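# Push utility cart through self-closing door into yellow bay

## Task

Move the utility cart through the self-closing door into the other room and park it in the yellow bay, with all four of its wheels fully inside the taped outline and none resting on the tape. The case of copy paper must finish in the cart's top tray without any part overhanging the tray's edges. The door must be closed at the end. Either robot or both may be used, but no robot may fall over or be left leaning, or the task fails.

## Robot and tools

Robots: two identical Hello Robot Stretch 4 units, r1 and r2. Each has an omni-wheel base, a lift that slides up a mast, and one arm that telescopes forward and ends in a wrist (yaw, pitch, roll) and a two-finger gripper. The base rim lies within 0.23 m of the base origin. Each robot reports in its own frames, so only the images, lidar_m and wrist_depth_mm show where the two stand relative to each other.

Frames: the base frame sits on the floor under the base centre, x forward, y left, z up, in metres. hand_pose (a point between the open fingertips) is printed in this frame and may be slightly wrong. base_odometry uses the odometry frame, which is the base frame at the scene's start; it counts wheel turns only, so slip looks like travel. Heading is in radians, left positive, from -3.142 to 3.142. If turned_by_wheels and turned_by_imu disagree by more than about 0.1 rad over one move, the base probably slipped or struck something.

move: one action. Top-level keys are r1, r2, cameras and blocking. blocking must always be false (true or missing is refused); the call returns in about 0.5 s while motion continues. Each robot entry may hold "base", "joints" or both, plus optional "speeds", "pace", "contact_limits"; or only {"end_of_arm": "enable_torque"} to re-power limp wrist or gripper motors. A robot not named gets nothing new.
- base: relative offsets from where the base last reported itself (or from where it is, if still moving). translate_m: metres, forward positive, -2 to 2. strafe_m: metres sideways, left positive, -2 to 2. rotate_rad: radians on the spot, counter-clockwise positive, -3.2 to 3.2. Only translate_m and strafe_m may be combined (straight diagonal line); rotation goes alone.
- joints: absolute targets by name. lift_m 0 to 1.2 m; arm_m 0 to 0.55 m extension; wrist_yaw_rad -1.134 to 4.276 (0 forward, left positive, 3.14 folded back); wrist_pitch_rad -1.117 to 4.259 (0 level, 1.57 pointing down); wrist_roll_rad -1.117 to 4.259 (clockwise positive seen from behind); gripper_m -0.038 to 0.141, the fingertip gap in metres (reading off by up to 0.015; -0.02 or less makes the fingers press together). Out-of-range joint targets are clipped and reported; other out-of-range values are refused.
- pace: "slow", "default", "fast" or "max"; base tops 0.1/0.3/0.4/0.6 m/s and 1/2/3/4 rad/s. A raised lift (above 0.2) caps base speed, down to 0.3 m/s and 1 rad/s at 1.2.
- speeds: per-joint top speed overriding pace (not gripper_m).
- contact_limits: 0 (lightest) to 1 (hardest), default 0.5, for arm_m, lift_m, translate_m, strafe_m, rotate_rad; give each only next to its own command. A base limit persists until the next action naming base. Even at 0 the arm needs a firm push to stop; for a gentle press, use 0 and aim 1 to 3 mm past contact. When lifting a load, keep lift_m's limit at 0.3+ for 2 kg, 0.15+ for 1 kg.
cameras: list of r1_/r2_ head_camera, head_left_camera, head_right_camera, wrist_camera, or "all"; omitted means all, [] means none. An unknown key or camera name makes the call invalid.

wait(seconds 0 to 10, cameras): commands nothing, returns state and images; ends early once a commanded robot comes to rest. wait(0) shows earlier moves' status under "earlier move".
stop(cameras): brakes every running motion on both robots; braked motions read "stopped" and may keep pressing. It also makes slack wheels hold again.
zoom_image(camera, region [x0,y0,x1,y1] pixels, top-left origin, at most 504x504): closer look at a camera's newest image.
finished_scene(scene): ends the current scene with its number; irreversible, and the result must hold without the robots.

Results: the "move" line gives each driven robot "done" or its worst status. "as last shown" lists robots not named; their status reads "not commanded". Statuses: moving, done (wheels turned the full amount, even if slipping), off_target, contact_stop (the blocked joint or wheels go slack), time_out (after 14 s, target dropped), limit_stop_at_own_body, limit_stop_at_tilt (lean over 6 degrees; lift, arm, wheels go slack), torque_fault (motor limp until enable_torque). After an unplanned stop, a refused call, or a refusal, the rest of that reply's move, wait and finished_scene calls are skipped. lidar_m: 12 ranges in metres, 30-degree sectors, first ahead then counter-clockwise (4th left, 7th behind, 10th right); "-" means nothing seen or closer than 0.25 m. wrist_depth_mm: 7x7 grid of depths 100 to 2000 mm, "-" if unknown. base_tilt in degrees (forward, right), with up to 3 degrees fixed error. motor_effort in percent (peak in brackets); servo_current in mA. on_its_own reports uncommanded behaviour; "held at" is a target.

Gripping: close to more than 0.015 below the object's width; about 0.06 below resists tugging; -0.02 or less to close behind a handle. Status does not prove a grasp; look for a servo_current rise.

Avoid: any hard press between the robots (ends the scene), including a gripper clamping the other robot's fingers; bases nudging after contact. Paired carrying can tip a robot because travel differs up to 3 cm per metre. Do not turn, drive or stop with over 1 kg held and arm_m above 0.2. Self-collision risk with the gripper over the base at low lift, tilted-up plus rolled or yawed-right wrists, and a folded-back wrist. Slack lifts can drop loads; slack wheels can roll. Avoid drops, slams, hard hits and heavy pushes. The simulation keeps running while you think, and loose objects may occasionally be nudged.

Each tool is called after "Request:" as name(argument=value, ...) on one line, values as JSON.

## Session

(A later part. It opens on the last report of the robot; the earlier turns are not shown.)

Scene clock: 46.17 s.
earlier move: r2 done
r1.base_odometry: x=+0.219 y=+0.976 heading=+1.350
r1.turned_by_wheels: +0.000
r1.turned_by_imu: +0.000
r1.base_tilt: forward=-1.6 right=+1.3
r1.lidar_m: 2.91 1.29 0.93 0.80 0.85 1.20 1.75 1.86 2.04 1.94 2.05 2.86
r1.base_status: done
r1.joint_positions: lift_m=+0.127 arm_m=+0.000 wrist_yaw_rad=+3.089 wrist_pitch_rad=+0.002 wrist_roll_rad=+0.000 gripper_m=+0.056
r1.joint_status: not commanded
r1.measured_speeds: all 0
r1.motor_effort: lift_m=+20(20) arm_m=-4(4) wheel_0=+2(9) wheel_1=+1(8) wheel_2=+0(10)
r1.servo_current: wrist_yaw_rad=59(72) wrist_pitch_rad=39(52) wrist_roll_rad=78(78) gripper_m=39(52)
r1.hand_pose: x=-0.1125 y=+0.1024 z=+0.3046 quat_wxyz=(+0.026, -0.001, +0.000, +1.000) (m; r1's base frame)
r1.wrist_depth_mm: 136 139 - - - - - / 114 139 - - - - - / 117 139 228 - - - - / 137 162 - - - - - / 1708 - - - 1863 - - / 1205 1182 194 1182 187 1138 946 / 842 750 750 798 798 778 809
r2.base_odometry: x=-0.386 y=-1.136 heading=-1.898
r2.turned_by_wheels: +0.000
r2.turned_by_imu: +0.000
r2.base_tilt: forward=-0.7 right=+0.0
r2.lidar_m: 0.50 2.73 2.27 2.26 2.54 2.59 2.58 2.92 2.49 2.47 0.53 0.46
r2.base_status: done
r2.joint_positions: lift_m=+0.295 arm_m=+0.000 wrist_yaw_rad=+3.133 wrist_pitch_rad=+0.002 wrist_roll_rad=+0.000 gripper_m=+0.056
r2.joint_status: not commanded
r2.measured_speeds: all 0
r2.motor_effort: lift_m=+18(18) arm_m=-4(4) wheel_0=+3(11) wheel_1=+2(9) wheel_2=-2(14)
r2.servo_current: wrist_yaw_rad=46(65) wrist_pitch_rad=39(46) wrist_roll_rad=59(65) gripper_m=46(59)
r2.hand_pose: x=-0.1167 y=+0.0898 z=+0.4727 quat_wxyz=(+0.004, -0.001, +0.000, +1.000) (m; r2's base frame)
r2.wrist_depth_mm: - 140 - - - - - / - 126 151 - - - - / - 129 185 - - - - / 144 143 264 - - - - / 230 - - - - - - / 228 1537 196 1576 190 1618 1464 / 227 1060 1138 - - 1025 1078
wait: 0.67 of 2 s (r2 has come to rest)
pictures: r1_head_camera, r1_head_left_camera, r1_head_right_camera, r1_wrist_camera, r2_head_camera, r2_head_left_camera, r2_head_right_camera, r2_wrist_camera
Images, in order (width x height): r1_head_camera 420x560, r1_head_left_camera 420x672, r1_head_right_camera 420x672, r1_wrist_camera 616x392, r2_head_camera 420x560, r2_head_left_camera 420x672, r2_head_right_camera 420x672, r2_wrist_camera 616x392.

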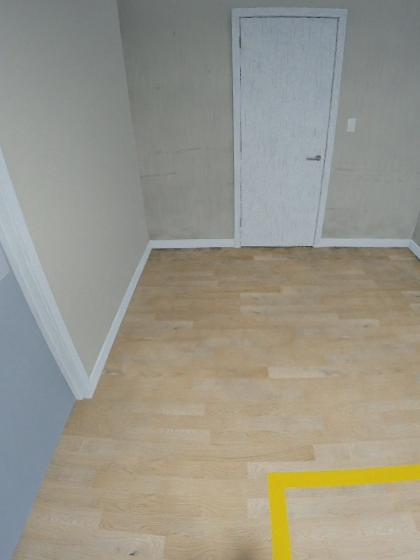

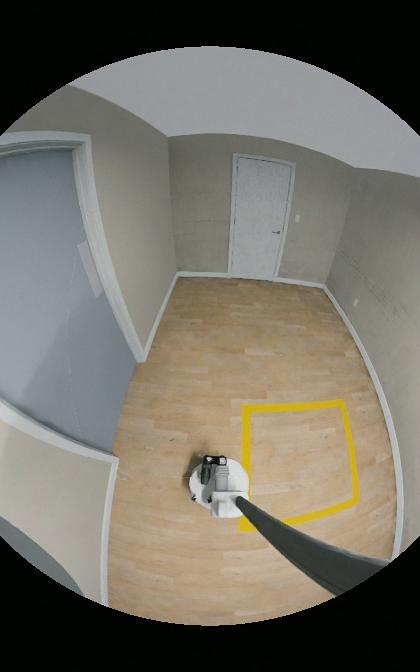

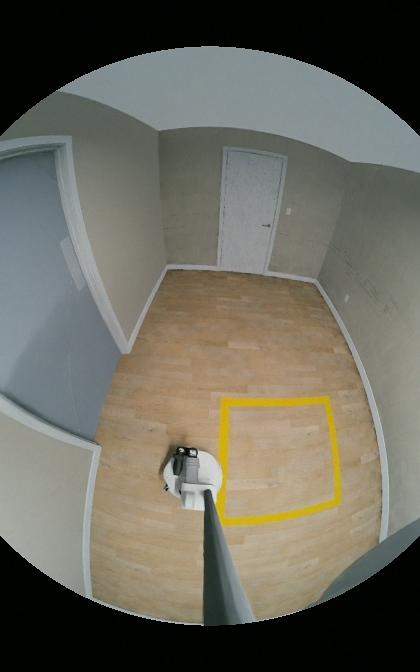

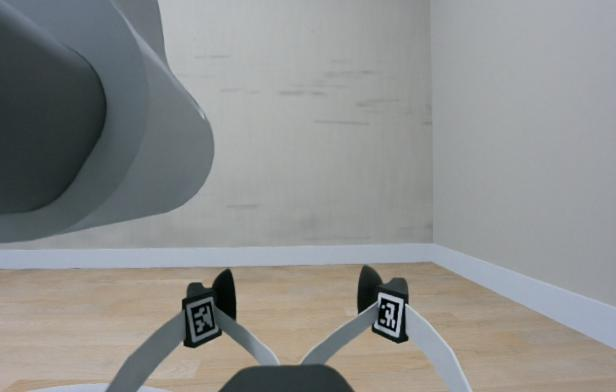

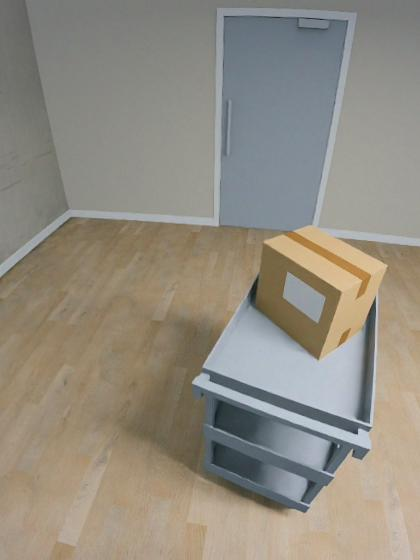

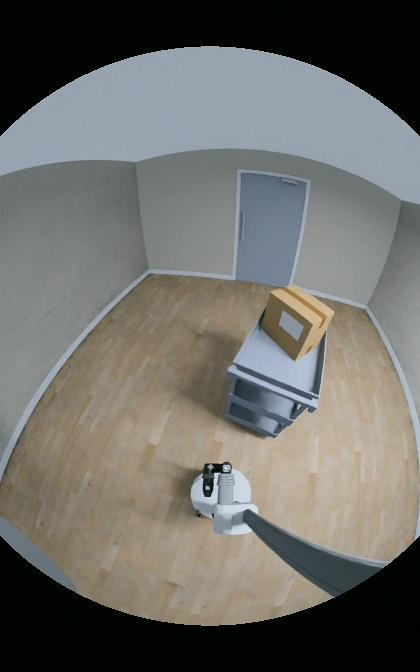

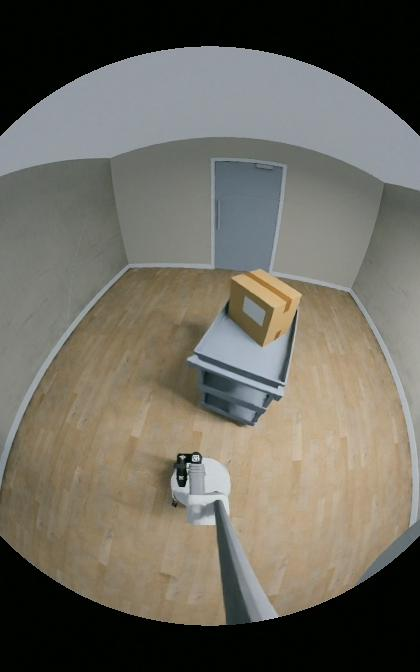

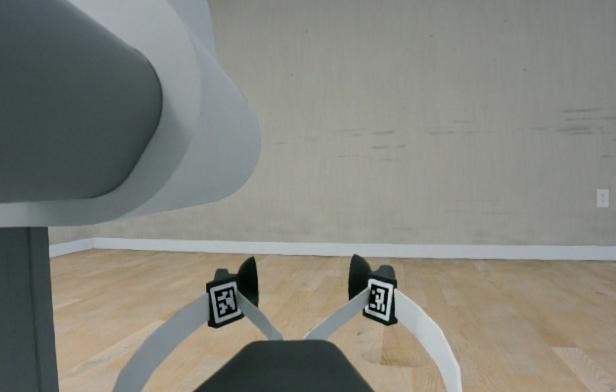

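Request:
move(blocking=false, r1={"base":{"translate_m":0.5}}, r2={"base":{"translate_m":-0.35},"joints":{"lift_m":0.75}}, cameras=[])

Request:
wait(seconds=2.5, cameras=[])

Request:
wait(seconds=2, cameras=[])

Request:
move(blocking=false, r1={"base":{"rotate_rad":1.55},"joints":{"lift_m":0.7,"gripper_m":-0.03}}, r2={"joints":{"wrist_yaw_rad":0,"wrist_pitch_rad":0,"gripper_m":0.1}}, cameras=[])

Request:
wait(seconds=3, cameras=[])

Request:
wait(seconds=3)

Scene clock: 103.40 s.
move: r1 moving; r2 moving
r1.base_odometry: x=+0.225 y=+1.006 heading=+1.351
r1.turned_by_wheels: +0.000
r1.turned_by_imu: +0.000
r1.base_tilt: forward=-1.6 right=+1.2
r1.lidar_m: 2.89 1.28 0.93 0.81 0.85 1.22 1.80 1.87 2.02 1.95 2.05 2.86
r1.base_status: translate_m moving
r1.joint_positions: lift_m=+0.127 arm_m=+0.000 wrist_yaw_rad=+3.089 wrist_pitch_rad=+0.002 wrist_roll_rad=+0.000 gripper_m=+0.056
r1.joint_status: not commanded
r1.measured_speeds: translate_m=+0.123 strafe_m=+0.001 rotate_rad=-0.006 lift_m=+0.000 arm_m=+0.000 wrist_yaw_rad=+0.000 wrist_pitch_rad=+0.000 wrist_roll_rad=+0.000
r1.motor_effort: lift_m=+20(20) arm_m=-4(4) wheel_0=+5(8) wheel_1=+5(6) wheel_2=-7(9)
r1.servo_current: wrist_yaw_rad=39(59) wrist_pitch_rad=46(46) wrist_roll_rad=52(59) gripper_m=39(46)
r1.hand_pose: x=-0.1125 y=+0.1024 z=+0.3046 quat_wxyz=(+0.026, -0.001, +0.000, +1.000) (m; r1's base frame)
r1.wrist_depth_mm: 136 138 - - - - - / 113 139 - - - - - / 114 139 224 - - - - / 138 160 - - - - - / 1661 - - 1661 1921 - - / 1182 1205 193 1182 187 1138 960 / 842 750 750 809 788 768 798
r2.base_odometry: x=-0.376 y=-1.107 heading=-1.899
r2.turned_by_wheels: +0.000
r2.turned_by_imu: +0.000
r2.base_tilt: forward=-0.7 right=+0.1
r2.lidar_m: 0.54 2.75 2.28 2.25 2.56 2.57 2.57 2.89 2.49 2.47 2.79 0.53
r2.base_status: translate_m moving
r2.joint_positions: lift_m=+0.333 arm_m=+0.000 wrist_yaw_rad=+3.133 wrist_pitch_rad=+0.002 wrist_roll_rad=+0.000 gripper_m=+0.056
r2.joint_status: lift_m moving
r2.measured_speeds: translate_m=-0.120 strafe_m=+0.000 rotate_rad=-0.006 lift_m=+0.146 arm_m=+0.000 wrist_yaw_rad=+0.000 wrist_pitch_rad=+0.000 wrist_roll_rad=+0.000
r2.motor_effort: lift_m=+22(24) arm_m=-4(4) wheel_0=-10(10) wheel_1=-7(8) wheel_2=+13(13)
r2.servo_current: wrist_yaw_rad=52(52) wrist_pitch_rad=46(46) wrist_roll_rad=52(59) gripper_m=52(52)
r2.hand_pose: x=-0.1167 y=+0.0898 z=+0.5104 quat_wxyz=(+0.004, -0.001, +0.000, +1.000) (m; r2's base frame)
r2.wrist_depth_mm: - 141 - - - - - / - 126 150 - - - - / - 129 185 - - - - / 144 144 264 - - - - / 229 - - - - - - / 227 1708 196 1618 190 1708 1537 / 226 1138 1229 - - 1078 1138
pictures: none
No camera images: "cameras" was empty.

Scene clock: 105.70 s.
earlier move: r1 moving; r2 done
r1.base_odometry: x=+0.328 y=+1.463 heading=+1.351
r1.turned_by_wheels: +0.000
r1.turned_by_imu: +0.000
r1.base_tilt: forward=-1.6 right=+1.3
r1.lidar_m: 2.42 1.12 0.92 0.89 0.90 1.20 2.25 2.36 2.03 1.96 2.06 2.50
r1.base_status: translate_m moving
r1.joint_positions: lift_m=+0.127 arm_m=+0.000 wrist_yaw_rad=+3.089 wrist_pitch_rad=+0.002 wrist_roll_rad=+0.000 gripper_m=+0.056
r1.joint_status: not commanded
r1.measured_speeds: translate_m=+0.019 strafe_m=+0.000 rotate_rad=-0.001 lift_m=+0.000 arm_m=+0.000 wrist_yaw_rad=+0.000 wrist_pitch_rad=+0.000 wrist_roll_rad=+0.000
r1.motor_effort: lift_m=+20(20) arm_m=-4(4) wheel_0=+2(9) wheel_1=-2(8) wheel_2=+0(10)
r1.servo_current: wrist_yaw_rad=26(72) wrist_pitch_rad=46(52) wrist_roll_rad=52(65) gripper_m=39(46)
r1.hand_pose: x=-0.1125 y=+0.1024 z=+0.3046 quat_wxyz=(+0.026, -0.001, +0.000, +1.000) (m; r1's base frame)
r1.wrist_depth_mm: 136 138 - - - - - / 113 139 - - - - - / 117 140 272 - - - - / 137 161 - - - - - / 1863 - - - - - - / 1308 1182 195 1182 187 1160 976 / 842 759 759 798 798 778 809
r2.base_odometry: x=-0.273 y=-0.805 heading=-1.899
r2.turned_by_wheels: +0.000
r2.turned_by_imu: +0.000
r2.base_tilt: forward=-0.7 right=+0.1
r2.lidar_m: 0.84 2.81 2.33 2.31 2.65 2.26 2.21 2.55 2.41 2.38 2.71 0.81
r2.base_status: done
r2.joint_positions: lift_m=+0.750 arm_m=+0.000 wrist_yaw_rad=+3.133 wrist_pitch_rad=+0.002 wrist_roll_rad=+0.000 gripper_m=+0.056
r2.joint_status: all done
r2.measured_speeds: all 0
r2.motor_effort: lift_m=+21(26) arm_m=-4(4) wheel_0=-4(10) wheel_1=-4(9) wheel_2=+4(13)
r2.servo_current: wrist_yaw_rad=39(59) wrist_pitch_rad=39(46) wrist_roll_rad=39(65) gripper_m=52(59)
r2.hand_pose: x=-0.1167 y=+0.0898 z=+0.9275 quat_wxyz=(+0.004, -0.001, +0.000, +1.000) (m; r2's base frame)
r2.wrist_depth_mm: - 140 - - - - - / - 125 147 - - - - / - 129 190 - - - - / 144 144 265 - - - - / 227 - - - - - - / 225 - 196 - 191 - - / 224 - - - - - 1983
wait: 2.30 of 2.5 s (r2 has come to rest)
pictures: none
No camera images: "cameras" was empty.

Scene clock: 106.07 s.
earlier move: r1 done
r1.base_odometry: x=+0.328 y=+1.464 heading=+1.351
r1.turned_by_wheels: +0.000
r1.turned_by_imu: +0.000
r1.base_tilt: forward=-1.6 right=+1.3
r1.lidar_m: 2.43 1.14 0.90 0.88 0.91 1.22 2.26 2.41 2.04 1.95 2.05 2.51
r1.base_status: done
r1.joint_positions: lift_m=+0.127 arm_m=+0.000 wrist_yaw_rad=+3.089 wrist_pitch_rad=+0.002 wrist_roll_rad=+0.000 gripper_m=+0.056
r1.joint_status: not commanded
r1.measured_speeds: all 0
r1.motor_effort: lift_m=+20(20) arm_m=-4(4) wheel_0=+3(9) wheel_1=+1(8) wheel_2=+0(10)
r1.servo_current: wrist_yaw_rad=52(72) wrist_pitch_rad=39(52) wrist_roll_rad=33(72) gripper_m=46(46)
r1.hand_pose: x=-0.1125 y=+0.1024 z=+0.3046 quat_wxyz=(+0.026, -0.001, +0.000, +1.000) (m; r1's base frame)
r1.wrist_depth_mm: 136 139 - - - - - / 113 139 - - - - - / 117 139 273 - - - - / 137 161 - - - - - / 1921 - - - - - - / 1336 1205 194 1182 187 1160 960 / 842 759 750 809 788 788 809
r2.base_odometry: x=-0.273 y=-0.805 heading=-1.899
r2.turned_by_wheels: +0.000
r2.turned_by_imu: +0.000
r2.base_tilt: forward=-0.7 right=+0.1
r2.lidar_m: 0.83 2.83 2.36 2.30 2.63 2.25 2.23 2.55 2.39 2.39 2.69 0.81
r2.base_status: done
r2.joint_positions: lift_m=+0.750 arm_m=+0.000 wrist_yaw_rad=+3.133 wrist_pitch_rad=+0.002 wrist_roll_rad=+0.000 gripper_m=+0.056
r2.joint_status: all done
r2.measured_speeds: all 0
r2.motor_effort: lift_m=+21(26) arm_m=-4(4) wheel_0=-4(10) wheel_1=-3(9) wheel_2=+4(13)
r2.servo_current: wrist_yaw_rad=46(59) wrist_pitch_rad=39(46) wrist_roll_rad=46(65) gripper_m=52(59)
r2.hand_pose: x=-0.1167 y=+0.0898 z=+0.9275 quat_wxyz=(+0.004, -0.001, +0.000, +1.000) (m; r2's base frame)
r2.wrist_depth_mm: - 140 - - - - - / - 124 147 - - - - / - 129 190 - - - - / 144 143 265 - - - - / 227 - - - - - - / 226 - 196 - 191 - - / 224 - - - - - 1983
wait: 0.37 of 2 s (r1 has come to rest)
pictures: none
No camera images: "cameras" was empty.

Scene clock: 106.57 s.
move: r1 moving; r2 moving
r1.base_odometry: x=+0.328 y=+1.464 heading=+1.602
r1.turned_by_wheels: +0.252
r1.turned_by_imu: +0.252
r1.base_tilt: forward=-1.6 right=+1.3
r1.lidar_m: 1.65 0.99 0.89 0.89 0.98 1.70 2.27 2.28 1.98 1.98 2.33 2.43
r1.base_status: rotate_rad moving
r1.joint_positions: lift_m=+0.164 arm_m=+0.000 wrist_yaw_rad=+3.089 wrist_pitch_rad=+0.002 wrist_roll_rad=+0.000 gripper_m=+0.037
r1.joint_status: lift_m moving; gripper_m moving
r1.measured_speeds: translate_m=+0.000 strafe_m=+0.002 rotate_rad=+0.970 lift_m=+0.146 arm_m=+0.000 wrist_yaw_rad=+0.000 wrist_pitch_rad=+0.000 wrist_roll_rad=+0.000
r1.motor_effort: lift_m=+26(28) arm_m=-4(4) wheel_0=-8(8) wheel_1=-9(9) wheel_2=-6(7)
r1.servo_current: wrist_yaw_rad=46(59) wrist_pitch_rad=46(52) wrist_roll_rad=59(72) gripper_m=104(104)
r1.hand_pose: x=-0.1125 y=+0.1024 z=+0.3421 quat_wxyz=(+0.026, -0.001, +0.000, +1.000) (m; r1's base frame)
r1.wrist_depth_mm: 136 138 - - - - - / 113 139 - - - - - / 118 139 272 - - - - / 137 162 - - - - - / - - - - - - - / 1255 1308 193 1336 191 1229 1160 / 917 809 778 158 759 854 891
r2.base_odometry: x=-0.273 y=-0.805 heading=-1.899
r2.turned_by_wheels: +0.000
r2.turned_by_imu: +0.000
r2.base_tilt: forward=-0.7 right=+0.1
r2.lidar_m: 0.82 2.83 2.35 2.32 2.67 2.24 2.23 2.55 2.42 2.41 2.69 0.81
r2.base_status: not commanded
r2.joint_positions: lift_m=+0.750 arm_m=+0.000 wrist_yaw_rad=+2.570 wrist_pitch_rad=+0.002 wrist_roll_rad=+0.000 gripper_m=+0.075
r2.joint_status: wrist_yaw_rad moving; wrist_pitch_rad moving; gripper_m moving
r2.measured_speeds: translate_m=+0.000 strafe_m=+0.000 rotate_rad=+0.000 lift_m=+0.000 arm_m=+0.000 wrist_yaw_rad=-1.739 wrist_pitch_rad=+0.000 wrist_roll_rad=+0.000
r2.motor_effort: lift_m=+21(21) arm_m=-4(4) wheel_0=-4(4) wheel_1=-3(4) wheel_2=+4(4)
r2.servo_current: wrist_yaw_rad=85(137) wrist_pitch_rad=39(59) wrist_roll_rad=39(59) gripper_m=72(91)
r2.hand_pose: x=-0.0242 y=+0.2296 z=+0.9275 quat_wxyz=(+0.282, -0.001, +0.000, +0.959) (m; r2's base frame)
r2.wrist_depth_mm: - - - - - - - / - - - - - - - / 279 - - - - - - / - - - - - - - / - - - - - - - / - - 191 - 190 - - / - - - - - 1921 1983
pictures: none
No camera images: "cameras" was empty.

Scene clock: 108.47 s.
earlier move: r1 moving; r2 done
r1.base_odometry: x=+0.328 y=+1.464 heading=+2.900
r1.turned_by_wheels: +1.298
r1.turned_by_imu: +1.305
r1.base_tilt: forward=-1.6 right=+1.3
r1.lidar_m: 0.89 0.90 1.19 2.27 2.32 2.05 1.96 2.05 2.55 2.43 1.17 0.93
r1.base_status: done
r1.joint_positions: lift_m=+0.661 arm_m=+0.000 wrist_yaw_rad=+3.089 wrist_pitch_rad=+0.002 wrist_roll_rad=+0.000 gripper_m=-0.029
r1.joint_status: lift_m moving; the others done
r1.measured_speeds: translate_m=+0.000 strafe_m=+0.000 rotate_rad=+0.000 lift_m=+0.157 arm_m=+0.000 wrist_yaw_rad=+0.000 wrist_pitch_rad=+0.000 wrist_roll_rad=+0.000
r1.motor_effort: lift_m=+26(28) arm_m=-4(4) wheel_0=-3(10) wheel_1=+0(9) wheel_2=+0(8)
r1.servo_current: wrist_yaw_rad=39(65) wrist_pitch_rad=46(52) wrist_roll_rad=46(72) gripper_m=59(124)
r1.hand_pose: x=-0.1125 y=+0.1024 z=+0.8386 quat_wxyz=(+0.026, -0.001, +0.000, +1.000) (m; r1's base frame)
r1.wrist_depth_mm: 136 139 - - - - - / 113 139 - - - - - / 117 140 271 - - - - / 137 161 - - - - - / - - - - - - - / - - 209 200 - - - / 1983 1863 180 1921 165 - -
r2.base_odometry: x=-0.273 y=-0.805 heading=-1.899
r2.turned_by_wheels: +0.000
r2.turned_by_imu: +0.000
r2.base_tilt: forward=-0.7 right=+0.1
r2.lidar_m: 0.83 2.82 2.35 2.31 2.64 2.24 2.23 2.55 2.41 2.41 2.74 0.82
r2.base_status: not commanded
r2.joint_positions: lift_m=+0.750 arm_m=+0.000 wrist_yaw_rad=+0.003 wrist_pitch_rad=+0.002 wrist_roll_rad=+0.000 gripper_m=+0.100
r2.joint_status: all done
r2.measured_speeds: all 0
r2.motor_effort: lift_m=+21(21) arm_m=-4(4) wheel_0=-4(4) wheel_1=-3(4) wheel_2=+3(4)
r2.servo_current: wrist_yaw_rad=46(137) wrist_pitch_rad=39(85) wrist_roll_rad=39(59) gripper_m=52(91)
r2.hand_pose: x=+0.4596 y=-0.0866 z=+0.9275 quat_wxyz=(+1.000, +0.000, +0.001, +0.001) (m; r2's base frame)
r2.wrist_depth_mm: - - - - - - - / - - - - - - - / - - - - - 891 - / - - - - 960 831 - / - - - - 842 788 - / - - 195 - 193 554 - / - - - - - - 1863
wait: 1.90 of 3 s (r2 has come to rest)
pictures: none
No camera images: "cameras" was empty.

Scene clock: 109.27 s.
earlier move: r1 done
r1.base_odometry: x=+0.328 y=+1.464 heading=+2.900
r1.turned_by_wheels: +0.000
r1.turned_by_imu: +0.000
r1.base_tilt: forward=-1.6 right=+1.3
r1.lidar_m: 0.88 0.91 1.16 2.25 2.35 2.03 1.95 2.07 2.52 2.43 1.18 0.94
r1.base_status: done
r1.joint_positions: lift_m=+0.699 arm_m=+0.000 wrist_yaw_rad=+3.089 wrist_pitch_rad=+0.002 wrist_roll_rad=+0.000 gripper_m=-0.029
r1.joint_status: all done
r1.measured_speeds: all 0
r1.motor_effort: lift_m=+25(28) arm_m=-4(4) wheel_0=-3(10) wheel_1=+0(9) wheel_2=+0(8)
r1.servo_current: wrist_yaw_rad=52(72) wrist_pitch_rad=39(52) wrist_roll_rad=39(72) gripper_m=59(124)
r1.hand_pose: x=-0.1125 y=+0.1024 z=+0.8771 quat_wxyz=(+0.026, -0.001, +0.000, +1.000) (m; r1's base frame)
r1.wrist_depth_mm: 136 138 - - - - - / 113 139 - - - - - / 117 140 271 - - - - / 137 161 - - - - - / - - - - - - - / - - 208 200 - - - / 1863 1983 179 - 164 - -
r2.base_odometry: x=-0.273 y=-0.805 heading=-1.899
r2.turned_by_wheels: +0.000
r2.turned_by_imu: +0.000
r2.base_tilt: forward=-0.7 right=+0.1
r2.lidar_m: 0.82 2.76 2.36 2.29 2.66 2.26 2.25 2.55 2.42 2.40 2.71 0.78
r2.base_status: not commanded
r2.joint_positions: lift_m=+0.750 arm_m=+0.000 wrist_yaw_rad=+0.003 wrist_pitch_rad=+0.002 wrist_roll_rad=+0.000 gripper_m=+0.100
r2.joint_status: all done
r2.measured_speeds: all 0
r2.motor_effort: lift_m=+21(21) arm_m=-4(4) wheel_0=-3(4) wheel_1=-3(4) wheel_2=+4(4)
r2.servo_current: wrist_yaw_rad=46(137) wrist_pitch_rad=39(85) wrist_roll_rad=46(59) gripper_m=52(91)
r2.hand_pose: x=+0.4596 y=-0.0866 z=+0.9275 quat_wxyz=(+1.000, +0.000, +0.001, +0.001) (m; r2's base frame)
r2.wrist_depth_mm: - - - - - - - / - - - - - - - / - - - - - 866 - / - - - - 960 842 - / - - - - 842 798 - / - - 195 - 194 554 - / - 1983 - - - - 1808
wait: 0.80 of 3 s (r1 has come to rest)
pictures: r1_head_camera, r1_head_left_camera, r1_head_right_camera, r1_wrist_camera, r2_head_camera, r2_head_left_camera, r2_head_right_camera, r2_wrist_camera
Images, in order (width x height): r1_head_camera 420x560, r1_head_left_camera 420x672, r1_head_right_camera 420x672, r1_wrist_camera 616x392, r2_head_camera 420x560, r2_head_left_camera 420x672, r2_head_right_camera 420x672, r2_wrist_camera 616x392.

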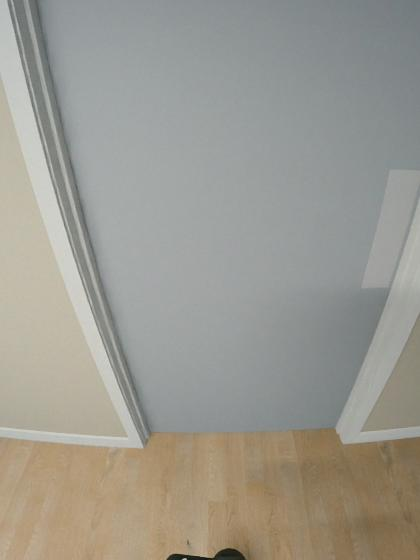

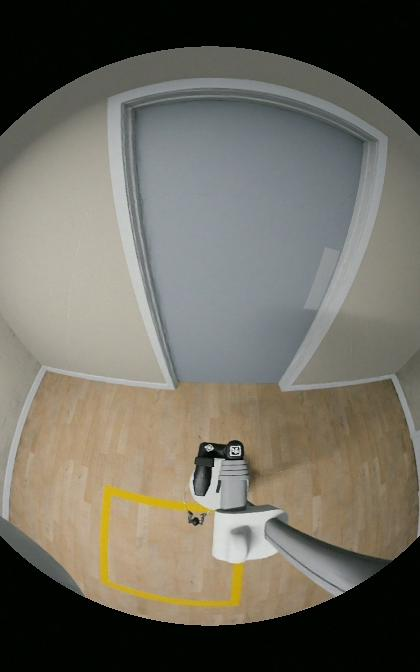

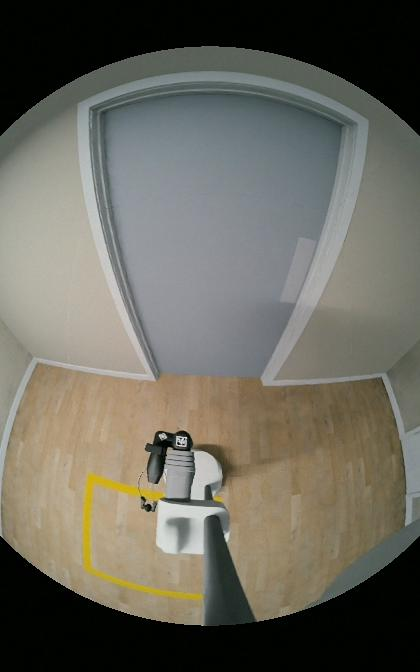

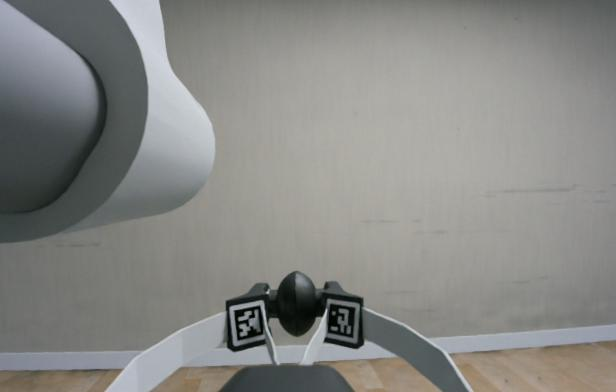

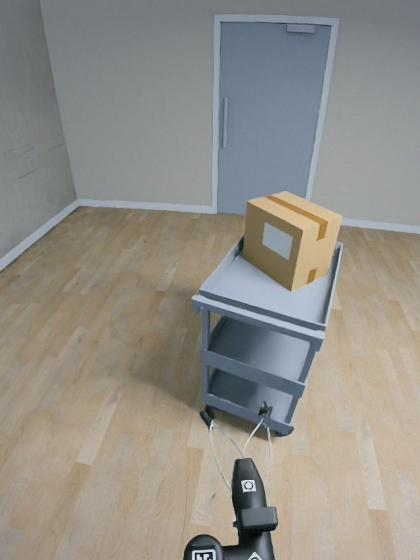

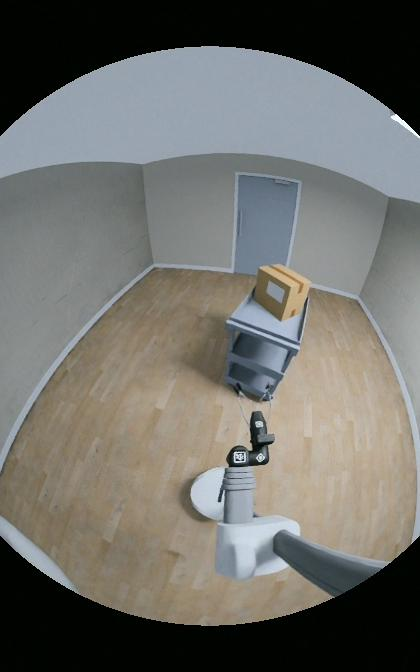

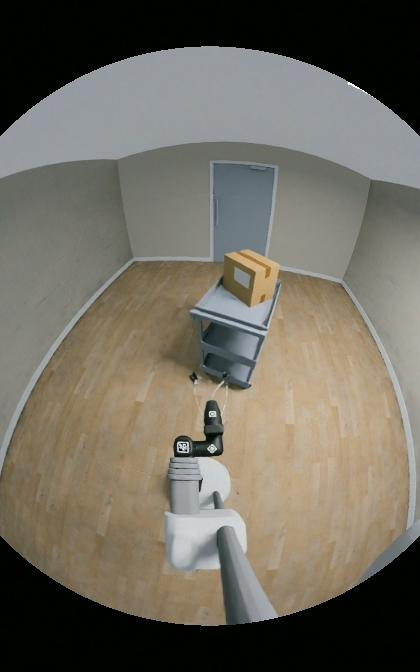

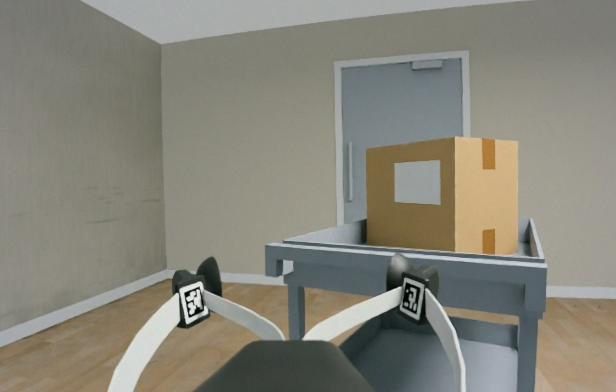

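Request:
move(blocking=false, r1={"base":{"strafe_m":-0.2},"joints":{"wrist_yaw_rad":0}}, r2={"base":{"rotate_rad":-0.248},"joints":{"wrist_roll_rad":1.57,"lift_m":0.71,"gripper_m":0.12}}, cameras=[])

Request:
wait(seconds=2, cameras=[])

Request:
wait(seconds=2, cameras=[])

Request:
move(blocking=false, r1={"joints":{"arm_m":0.3}}, r2={"base":{"strafe_m":0.1}}, cameras=[])

Request:
wait(seconds=2.5, cameras=[])

Request:
wait(seconds=1.5)

Scene clock: 141.27 s.
move: r1 moving; r2 moving
r1.base_odometry: x=+0.336 y=+1.499 heading=+2.900
r1.turned_by_wheels: +0.000
r1.turned_by_imu: +0.000
r1.base_tilt: forward=-1.6 right=+1.3
r1.lidar_m: 0.87 0.92 1.15 2.28 2.38 2.04 1.96 2.08 2.54 2.40 1.21 0.93
r1.base_status: strafe_m moving
r1.joint_positions: lift_m=+0.699 arm_m=+0.000 wrist_yaw_rad=+2.503 wrist_pitch_rad=+0.002 wrist_roll_rad=+0.000 gripper_m=-0.029
r1.joint_status: wrist_yaw_rad moving
r1.measured_speeds: translate_m=+0.000 strafe_m=-0.142 rotate_rad=-0.003 lift_m=+0.000 arm_m=+0.000 wrist_yaw_rad=-1.819 wrist_pitch_rad=+0.000 wrist_roll_rad=+0.000
r1.motor_effort: lift_m=+25(25) arm_m=-4(4) wheel_0=+10(11) wheel_1=-9(11) wheel_2=-1(1)
r1.servo_current: wrist_yaw_rad=78(111) wrist_pitch_rad=46(52) wrist_roll_rad=52(72) gripper_m=59(65)
r1.hand_pose: x=-0.0085 y=+0.2421 z=+0.8771 quat_wxyz=(+0.314, -0.001, +0.000, +0.949) (m; r1's base frame)
r1.wrist_depth_mm: - - - - - - - / - - - - - - - / - - - - - - - / - - - - - - - / - - - - - - - / - - 209 200 - - - / - 144 180 - 164 - -
r2.base_odometry: x=-0.273 y=-0.805 heading=-2.105
r2.turned_by_wheels: -0.206
r2.turned_by_imu: -0.201
r2.base_tilt: forward=-0.7 right=+0.1
r2.lidar_m: 0.81 3.32 2.44 2.31 2.43 2.34 2.23 2.34 2.49 2.40 2.52 0.81
r2.base_status: rotate_rad moving
r2.joint_positions: lift_m=+0.718 arm_m=+0.000 wrist_yaw_rad=+0.003 wrist_pitch_rad=+0.002 wrist_roll_rad=+0.589 gripper_m=+0.114
r2.joint_status: lift_m moving; wrist_roll_rad moving; gripper_m moving
r2.measured_speeds: translate_m=+0.002 strafe_m=-0.001 rotate_rad=-0.435 lift_m=-0.073 arm_m=+0.000 wrist_yaw_rad=-0.004 wrist_pitch_rad=+0.000 wrist_roll_rad=+1.820
r2.motor_effort: lift_m=+16(21) arm_m=-4(4) wheel_0=+4(8) wheel_1=+3(9) wheel_2=+5(10)
r2.servo_current: wrist_yaw_rad=39(59) wrist_pitch_rad=39(39) wrist_roll_rad=91(111) gripper_m=78(91)
r2.hand_pose: x=+0.4595 y=-0.0867 z=+0.8958 quat_wxyz=(+0.957, +0.290, +0.001, +0.001) (m; r2's base frame)
r2.wrist_depth_mm: - - - - - - - / - - - - - - - / - - - 904 - - - / - - - 946 715 - - / - - - 654 627 - 1756 / - - 195 1255 187 1430 1366 / - - - - - 621 1138
pictures: none
No camera images: "cameras" was empty.

Scene clock: 142.27 s.
earlier move: r1 moving; r2 done
r1.base_odometry: x=+0.375 y=+1.654 heading=+2.900
r1.turned_by_wheels: +0.000
r1.turned_by_imu: -0.001
r1.base_tilt: forward=-1.6 right=+1.3
r1.lidar_m: 0.90 0.94 1.17 2.45 2.54 2.06 1.96 2.05 2.34 2.25 1.20 0.90
r1.base_status: strafe_m moving
r1.joint_positions: lift_m=+0.700 arm_m=+0.000 wrist_yaw_rad=+0.683 wrist_pitch_rad=+0.002 wrist_roll_rad=+0.000 gripper_m=-0.029
r1.joint_status: wrist_yaw_rad moving
r1.measured_speeds: translate_m=+0.000 strafe_m=-0.052 rotate_rad=-0.001 lift_m=+0.000 arm_m=+0.000 wrist_yaw_rad=-1.820 wrist_pitch_rad=+0.000 wrist_roll_rad=+0.000
r1.motor_effort: lift_m=+25(25) arm_m=-4(4) wheel_0=+0(11) wheel_1=+0(11) wheel_2=+1(1)
r1.servo_current: wrist_yaw_rad=104(124) wrist_pitch_rad=39(52) wrist_roll_rad=65(72) gripper_m=59(65)
r1.hand_pose: x=+0.4498 y=+0.1141 z=+0.8771 quat_wxyz=(+0.942, +0.000, +0.001, +0.335) (m; r1's base frame)
r1.wrist_depth_mm: - - - 878 - - 530 / - - - 878 - - 530 / - - - 866 - - 535 / - - - 878 - - 535 / - - - 878 - - 530 / - - 181 198 172 - 535 / 1921 136 166 161 149 - 535
r2.base_odometry: x=-0.273 y=-0.805 heading=-2.146
r2.turned_by_wheels: -0.041
r2.turned_by_imu: -0.040
r2.base_tilt: forward=-0.7 right=+0.1
r2.lidar_m: 0.80 3.50 2.50 2.32 2.36 2.38 2.23 2.30 2.53 2.40 2.50 3.33
r2.base_status: done
r2.joint_positions: lift_m=+0.710 arm_m=+0.000 wrist_yaw_rad=+0.003 wrist_pitch_rad=+0.002 wrist_roll_rad=+1.568 gripper_m=+0.120
r2.joint_status: all done
r2.measured_speeds: all 0
r2.motor_effort: lift_m=+14(21) arm_m=-4(4) wheel_0=+4(8) wheel_1=+2(9) wheel_2=+5(10)
r2.servo_current: wrist_yaw_rad=39(59) wrist_pitch_rad=46(46) wrist_roll_rad=46(111) gripper_m=46(91)
r2.hand_pose: x=+0.4595 y=-0.0867 z=+0.8881 quat_wxyz=(+0.708, +0.706, +0.001, +0.000) (m; r2's base frame)
r2.wrist_depth_mm: - - - - - 1708 1205 / - - - - - 1808 1229 / - - - - - 904 904 / - - - 866 - - - / - - - 946 1160 654 - / - - 199 676 198 683 1281 / - - - - - 1661 1229
wait: 1.00 of 2 s (r2 has come to rest)
pictures: none
No camera images: "cameras" was empty.

Scene clock: 143.10 s.
earlier move: r1 done
r1.base_odometry: x=+0.376 y=+1.658 heading=+2.900
r1.turned_by_wheels: +0.000
r1.turned_by_imu: +0.000
r1.base_tilt: forward=-1.6 right=+1.2
r1.lidar_m: 0.88 0.94 1.14 2.46 2.55 2.03 1.95 2.05 2.33 2.23 1.20 0.89
r1.base_status: done
r1.joint_positions: lift_m=+0.700 arm_m=+0.000 wrist_yaw_rad=+0.003 wrist_pitch_rad=+0.002 wrist_roll_rad=+0.000 gripper_m=-0.029
r1.joint_status: all done
r1.measured_speeds: all 0
r1.motor_effort: lift_m=+25(25) arm_m=-4(4) wheel_0=+1(11) wheel_1=+0(11) wheel_2=+0(1)
r1.servo_current: wrist_yaw_rad=52(124) wrist_pitch_rad=33(52) wrist_roll_rad=33(72) gripper_m=65(65)
r1.hand_pose: x=+0.4596 y=-0.0866 z=+0.8771 quat_wxyz=(+1.000, +0.000, +0.001, +0.001) (m; r1's base frame)
r1.wrist_depth_mm: - - - - 691 654 - / - - - - 691 654 - / - - - - 691 661 - / - - - - 699 661 - / - - - - - 668 - / - - 181 198 173 661 - / - 136 159 - 149 - -
r2.base_odometry: x=-0.273 y=-0.805 heading=-2.146
r2.turned_by_wheels: +0.000
r2.turned_by_imu: +0.000
r2.base_tilt: forward=-0.7 right=+0.1
r2.lidar_m: 0.81 3.44 2.48 2.31 2.37 2.33 2.24 2.32 2.53 2.40 2.49 3.25
r2.base_status: done
r2.joint_positions: lift_m=+0.710 arm_m=+0.000 wrist_yaw_rad=+0.003 wrist_pitch_rad=+0.002 wrist_roll_rad=+1.568 gripper_m=+0.120
r2.joint_status: all done
r2.measured_speeds: all 0
r2.motor_effort: lift_m=+14(21) arm_m=-4(4) wheel_0=+4(8) wheel_1=+1(9) wheel_2=+5(10)
r2.servo_current: wrist_yaw_rad=52(65) wrist_pitch_rad=39(46) wrist_roll_rad=59(111) gripper_m=52(91)
r2.hand_pose: x=+0.4595 y=-0.0867 z=+0.8881 quat_wxyz=(+0.708, +0.706, +0.001, +0.000) (m; r2's base frame)
r2.wrist_depth_mm: - - - - - 1708 1229 / - - - - - 1708 1255 / - - - - - 904 904 / - - - 854 - - - / - - - 976 1182 654 - / - - 198 668 198 691 1336 / - - - - - 1661 1229
wait: 0.83 of 2 s (r1 has come to rest)
pictures: none
No camera images: "cameras" was empty.

Scene clock: 143.60 s.
move: r1 moving; r2 moving
r1.base_odometry: x=+0.376 y=+1.658 heading=+2.900
r1.turned_by_wheels: +0.000
r1.turned_by_imu: +0.000
r1.base_tilt: forward=-1.6 right=+1.3
r1.lidar_m: 0.89 0.91 1.17 2.46 2.57 2.04 1.97 2.07 2.34 2.25 1.23 0.89
r1.base_status: not commanded
r1.joint_positions: lift_m=+0.700 arm_m=+0.051 wrist_yaw_rad=+0.003 wrist_pitch_rad=+0.002 wrist_roll_rad=+0.000 gripper_m=-0.029
r1.joint_status: arm_m moving
r1.measured_speeds: translate_m=+0.000 strafe_m=+0.000 rotate_rad=+0.000 lift_m=+0.000 arm_m=+0.195 wrist_yaw_rad=+0.000 wrist_pitch_rad=+0.000 wrist_roll_rad=+0.000
r1.motor_effort: lift_m=+25(25) arm_m=+8(8) wheel_0=+2(2) wheel_1=+0(1) wheel_2=+0(0)
r1.servo_current: wrist_yaw_rad=52(65) wrist_pitch_rad=46(46) wrist_roll_rad=46(52) gripper_m=72(72)
r1.hand_pose: x=+0.5101 y=-0.0867 z=+0.8771 quat_wxyz=(+1.000, +0.000, +0.001, +0.001) (m; r1's base frame)
r1.wrist_depth_mm: - - - - 634 615 - / - - - - 640 621 - / - - - - 647 615 - / - - - - - 621 - / - - - - - 615 - / - - 181 198 172 621 - / - 136 159 - 149 - -
r2.base_odometry: x=-0.243 y=-0.825 heading=-2.146
r2.turned_by_wheels: +0.000
r2.turned_by_imu: +0.000
r2.base_tilt: forward=-0.7 right=+0.0
r2.lidar_m: 0.81 3.44 2.44 2.26 2.32 2.37 2.22 2.30 2.56 2.44 2.52 0.83
r2.base_status: strafe_m moving
r2.joint_positions: lift_m=+0.710 arm_m=+0.000 wrist_yaw_rad=+0.003 wrist_pitch_rad=+0.002 wrist_roll_rad=+1.568 gripper_m=+0.120
r2.joint_status: not commanded
r2.measured_speeds: translate_m=+0.001 strafe_m=+0.141 rotate_rad=-0.006 lift_m=+0.000 arm_m=+0.000 wrist_yaw_rad=+0.000 wrist_pitch_rad=+0.000 wrist_roll_rad=+0.000
r2.motor_effort: lift_m=+14(14) arm_m=-4(4) wheel_0=-8(13) wheel_1=+11(11) wheel_2=+0(4)
r2.servo_current: wrist_yaw_rad=52(59) wrist_pitch_rad=46(46) wrist_roll_rad=33(59) gripper_m=52(59)
r2.hand_pose: x=+0.4595 y=-0.0867 z=+0.8881 quat_wxyz=(+0.708, +0.706, +0.001, +0.000) (m; r2's base frame)
r2.wrist_depth_mm: - - - - - 1756 1229 / - - - - - 1808 1229 / - - - 946 1182 627 621 / - - - 854 - - - / - - - 991 1160 668 - / - - 198 676 200 699 1308 / - - - - - 1808 1255
pictures: none
No camera images: "cameras" was empty.

Scene clock: 144.57 s.
earlier move: r1 moving; r2 done
r1.base_odometry: x=+0.376 y=+1.658 heading=+2.900
r1.turned_by_wheels: +0.000
r1.turned_by_imu: +0.000
r1.base_tilt: forward=-1.6 right=+1.3
r1.lidar_m: 0.88 0.93 1.17 2.46 2.54 2.07 1.95 2.07 2.34 2.25 1.20 0.89
r1.base_status: not commanded
r1.joint_positions: lift_m=+0.700 arm_m=+0.286 wrist_yaw_rad=+0.003 wrist_pitch_rad=+0.002 wrist_roll_rad=+0.000 gripper_m=-0.029
r1.joint_status: arm_m moving
r1.measured_speeds: translate_m=+0.000 strafe_m=+0.000 rotate_rad=+0.000 lift_m=+0.000 arm_m=+0.111 wrist_yaw_rad=+0.000 wrist_pitch_rad=+0.000 wrist_roll_rad=+0.000
r1.motor_effort: lift_m=+25(25) arm_m=+5(9) wheel_0=+1(2) wheel_1=+0(1) wheel_2=+0(0)
r1.servo_current: wrist_yaw_rad=52(65) wrist_pitch_rad=46(52) wrist_roll_rad=33(59) gripper_m=65(72)
r1.hand_pose: x=+0.7457 y=-0.0867 z=+0.8771 quat_wxyz=(+1.000, +0.000, +0.001, +0.001) (m; r1's base frame)
r1.wrist_depth_mm: 399 397 397 397 397 394 394 / 399 397 399 399 397 397 397 / 402 399 402 399 399 397 399 / 402 399 399 402 399 402 399 / 402 402 404 404 402 402 399 / 402 402 208 200 402 402 402 / 407 404 404 402 399 402 402
r2.base_odometry: x=-0.189 y=-0.859 heading=-2.146
r2.turned_by_wheels: +0.000
r2.turned_by_imu: +0.000
r2.base_tilt: forward=-0.6 right=+0.0
r2.lidar_m: 0.83 3.32 2.38 2.22 2.30 2.37 2.22 2.32 2.62 2.49 2.59 0.84
r2.base_status: done
r2.joint_positions: lift_m=+0.710 arm_m=+0.000 wrist_yaw_rad=+0.003 wrist_pitch_rad=+0.002 wrist_roll_rad=+1.568 gripper_m=+0.120
r2.joint_status: not commanded
r2.measured_speeds: all 0
r2.motor_effort: lift_m=+14(14) arm_m=-4(4) wheel_0=-1(14) wheel_1=+2(11) wheel_2=+0(4)
r2.servo_current: wrist_yaw_rad=59(59) wrist_pitch_rad=39(46) wrist_roll_rad=46(59) gripper_m=46(59)
r2.hand_pose: x=+0.4595 y=-0.0867 z=+0.8881 quat_wxyz=(+0.708, +0.706, +0.001, +0.000) (m; r2's base frame)
r2.wrist_depth_mm: - - - - - 1756 1205 / - - - - - 1661 1098 / - - - 866 1205 - - / - - - 917 1160 661 - / - - - - - 683 - / - - 198 699 200 723 1229 / - - - - - 1808 1229
wait: 0.97 of 2.5 s (r2 has come to rest)
pictures: none
No camera images: "cameras" was empty.

Scene clock: 145.10 s.
earlier move: r1 done
r1.base_odometry: x=+0.376 y=+1.658 heading=+2.900
r1.turned_by_wheels: +0.000
r1.turned_by_imu: +0.000
r1.base_tilt: forward=-1.6 right=+1.3
r1.lidar_m: 0.89 0.95 1.19 2.46 2.57 2.03 1.94 2.07 2.33 2.24 1.18 0.91
r1.base_status: not commanded
r1.joint_positions: lift_m=+0.700 arm_m=+0.300 wrist_yaw_rad=+0.003 wrist_pitch_rad=+0.002 wrist_roll_rad=+0.000 gripper_m=-0.029
r1.joint_status: all done
r1.measured_speeds: all 0
r1.motor_effort: lift_m=+25(25) arm_m=+5(9) wheel_0=+2(2) wheel_1=-1(1) wheel_2=+0(0)
r1.servo_current: wrist_yaw_rad=52(65) wrist_pitch_rad=39(52) wrist_roll_rad=39(72) gripper_m=59(72)
r1.hand_pose: x=+0.7594 y=-0.0867 z=+0.8771 quat_wxyz=(+1.000, +0.000, +0.001, +0.001) (m; r1's base frame)
r1.wrist_depth_mm: 379 382 382 384 377 382 379 / 382 384 384 382 382 377 382 / 384 387 384 384 382 384 382 / 389 382 384 384 382 382 384 / 387 382 387 384 387 384 384 / 389 387 210 200 384 387 387 / 387 387 389 387 176 387 387
r2.base_odometry: x=-0.189 y=-0.859 heading=-2.146
r2.turned_by_wheels: +0.000
r2.turned_by_imu: +0.000
r2.base_tilt: forward=-0.7 right=+0.1
r2.lidar_m: 0.83 3.33 2.37 2.20 2.29 2.34 2.26 2.30 2.64 2.50 2.56 0.83
r2.base_status: done
r2.joint_positions: lift_m=+0.710 arm_m=+0.000 wrist_yaw_rad=+0.003 wrist_pitch_rad=+0.002 wrist_roll_rad=+1.568 gripper_m=+0.120
r2.joint_status: not commanded
r2.measured_speeds: all 0
r2.motor_effort: lift_m=+14(14) arm_m=-4(4) wheel_0=-2(14) wheel_1=+2(11) wheel_2=+0(4)
r2.servo_current: wrist_yaw_rad=46(59) wrist_pitch_rad=46(46) wrist_roll_rad=52(59) gripper_m=46(59)
r2.hand_pose: x=+0.4595 y=-0.0867 z=+0.8881 quat_wxyz=(+0.708, +0.706, +0.001, +0.000) (m; r2's base frame)
r2.wrist_depth_mm: - - - - - 1756 1229 / - - - - - 1661 1098 / - - - 878 1205 - - / - - - 931 1160 647 - / - - - - - 683 - / - - 198 699 213 715 1229 / - - - - - 1808 1229
wait: 0.53 of 1.5 s (r1 has come to rest)
pictures: r1_head_camera, r1_head_left_camera, r1_head_right_camera, r1_wrist_camera, r2_head_camera, r2_head_left_camera, r2_head_right_camera, r2_wrist_camera
Images, in order (width x height): r1_head_camera 420x560, r1_head_left_camera 420x672, r1_head_right_camera 420x672, r1_wrist_camera 616x392, r2_head_camera 420x560, r2_head_left_camera 420x672, r2_head_right_camera 420x672, r2_wrist_camera 616x392.

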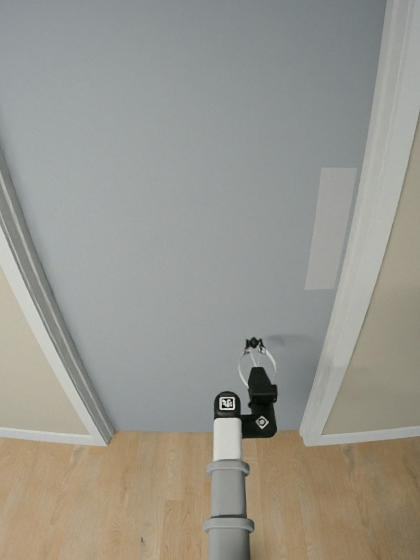

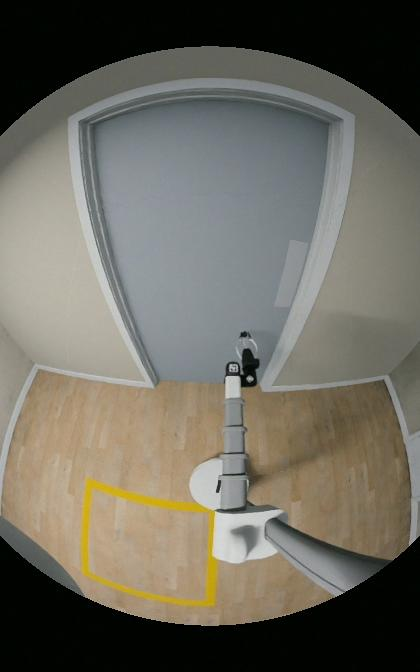

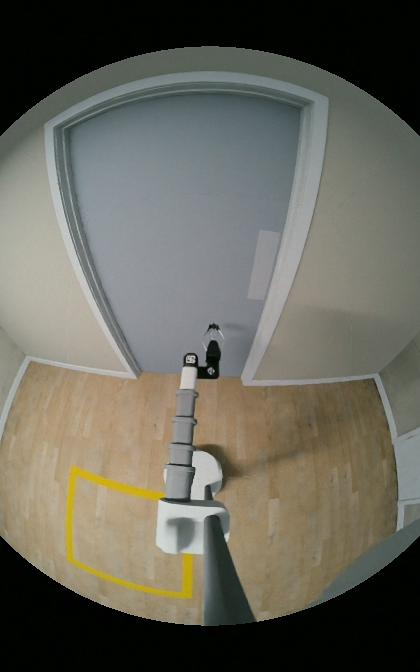

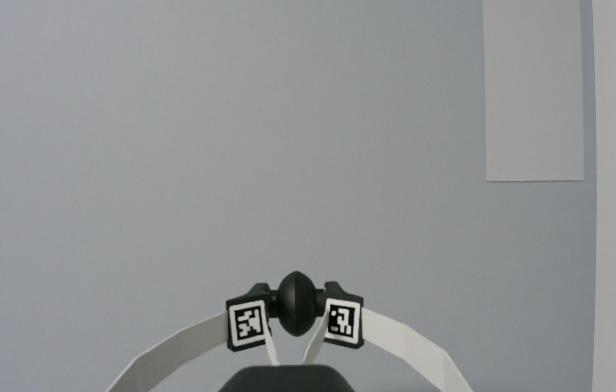

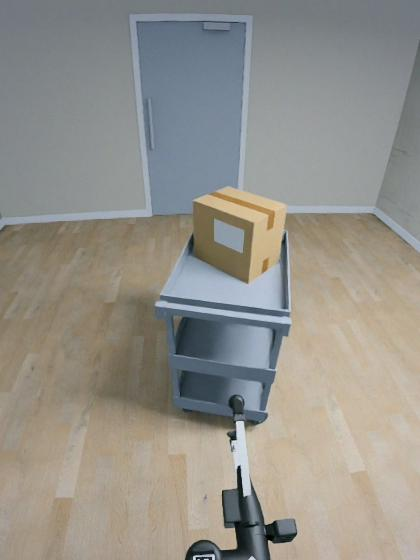

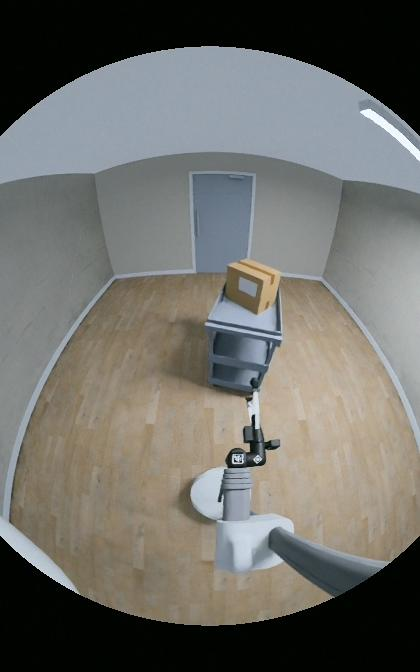

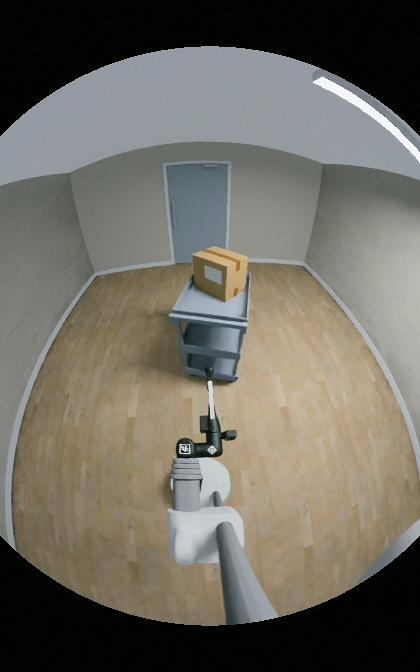

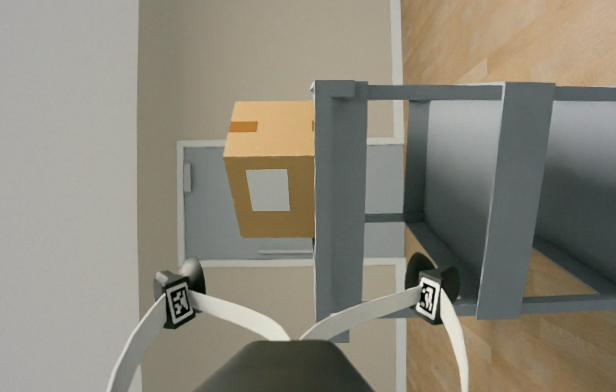

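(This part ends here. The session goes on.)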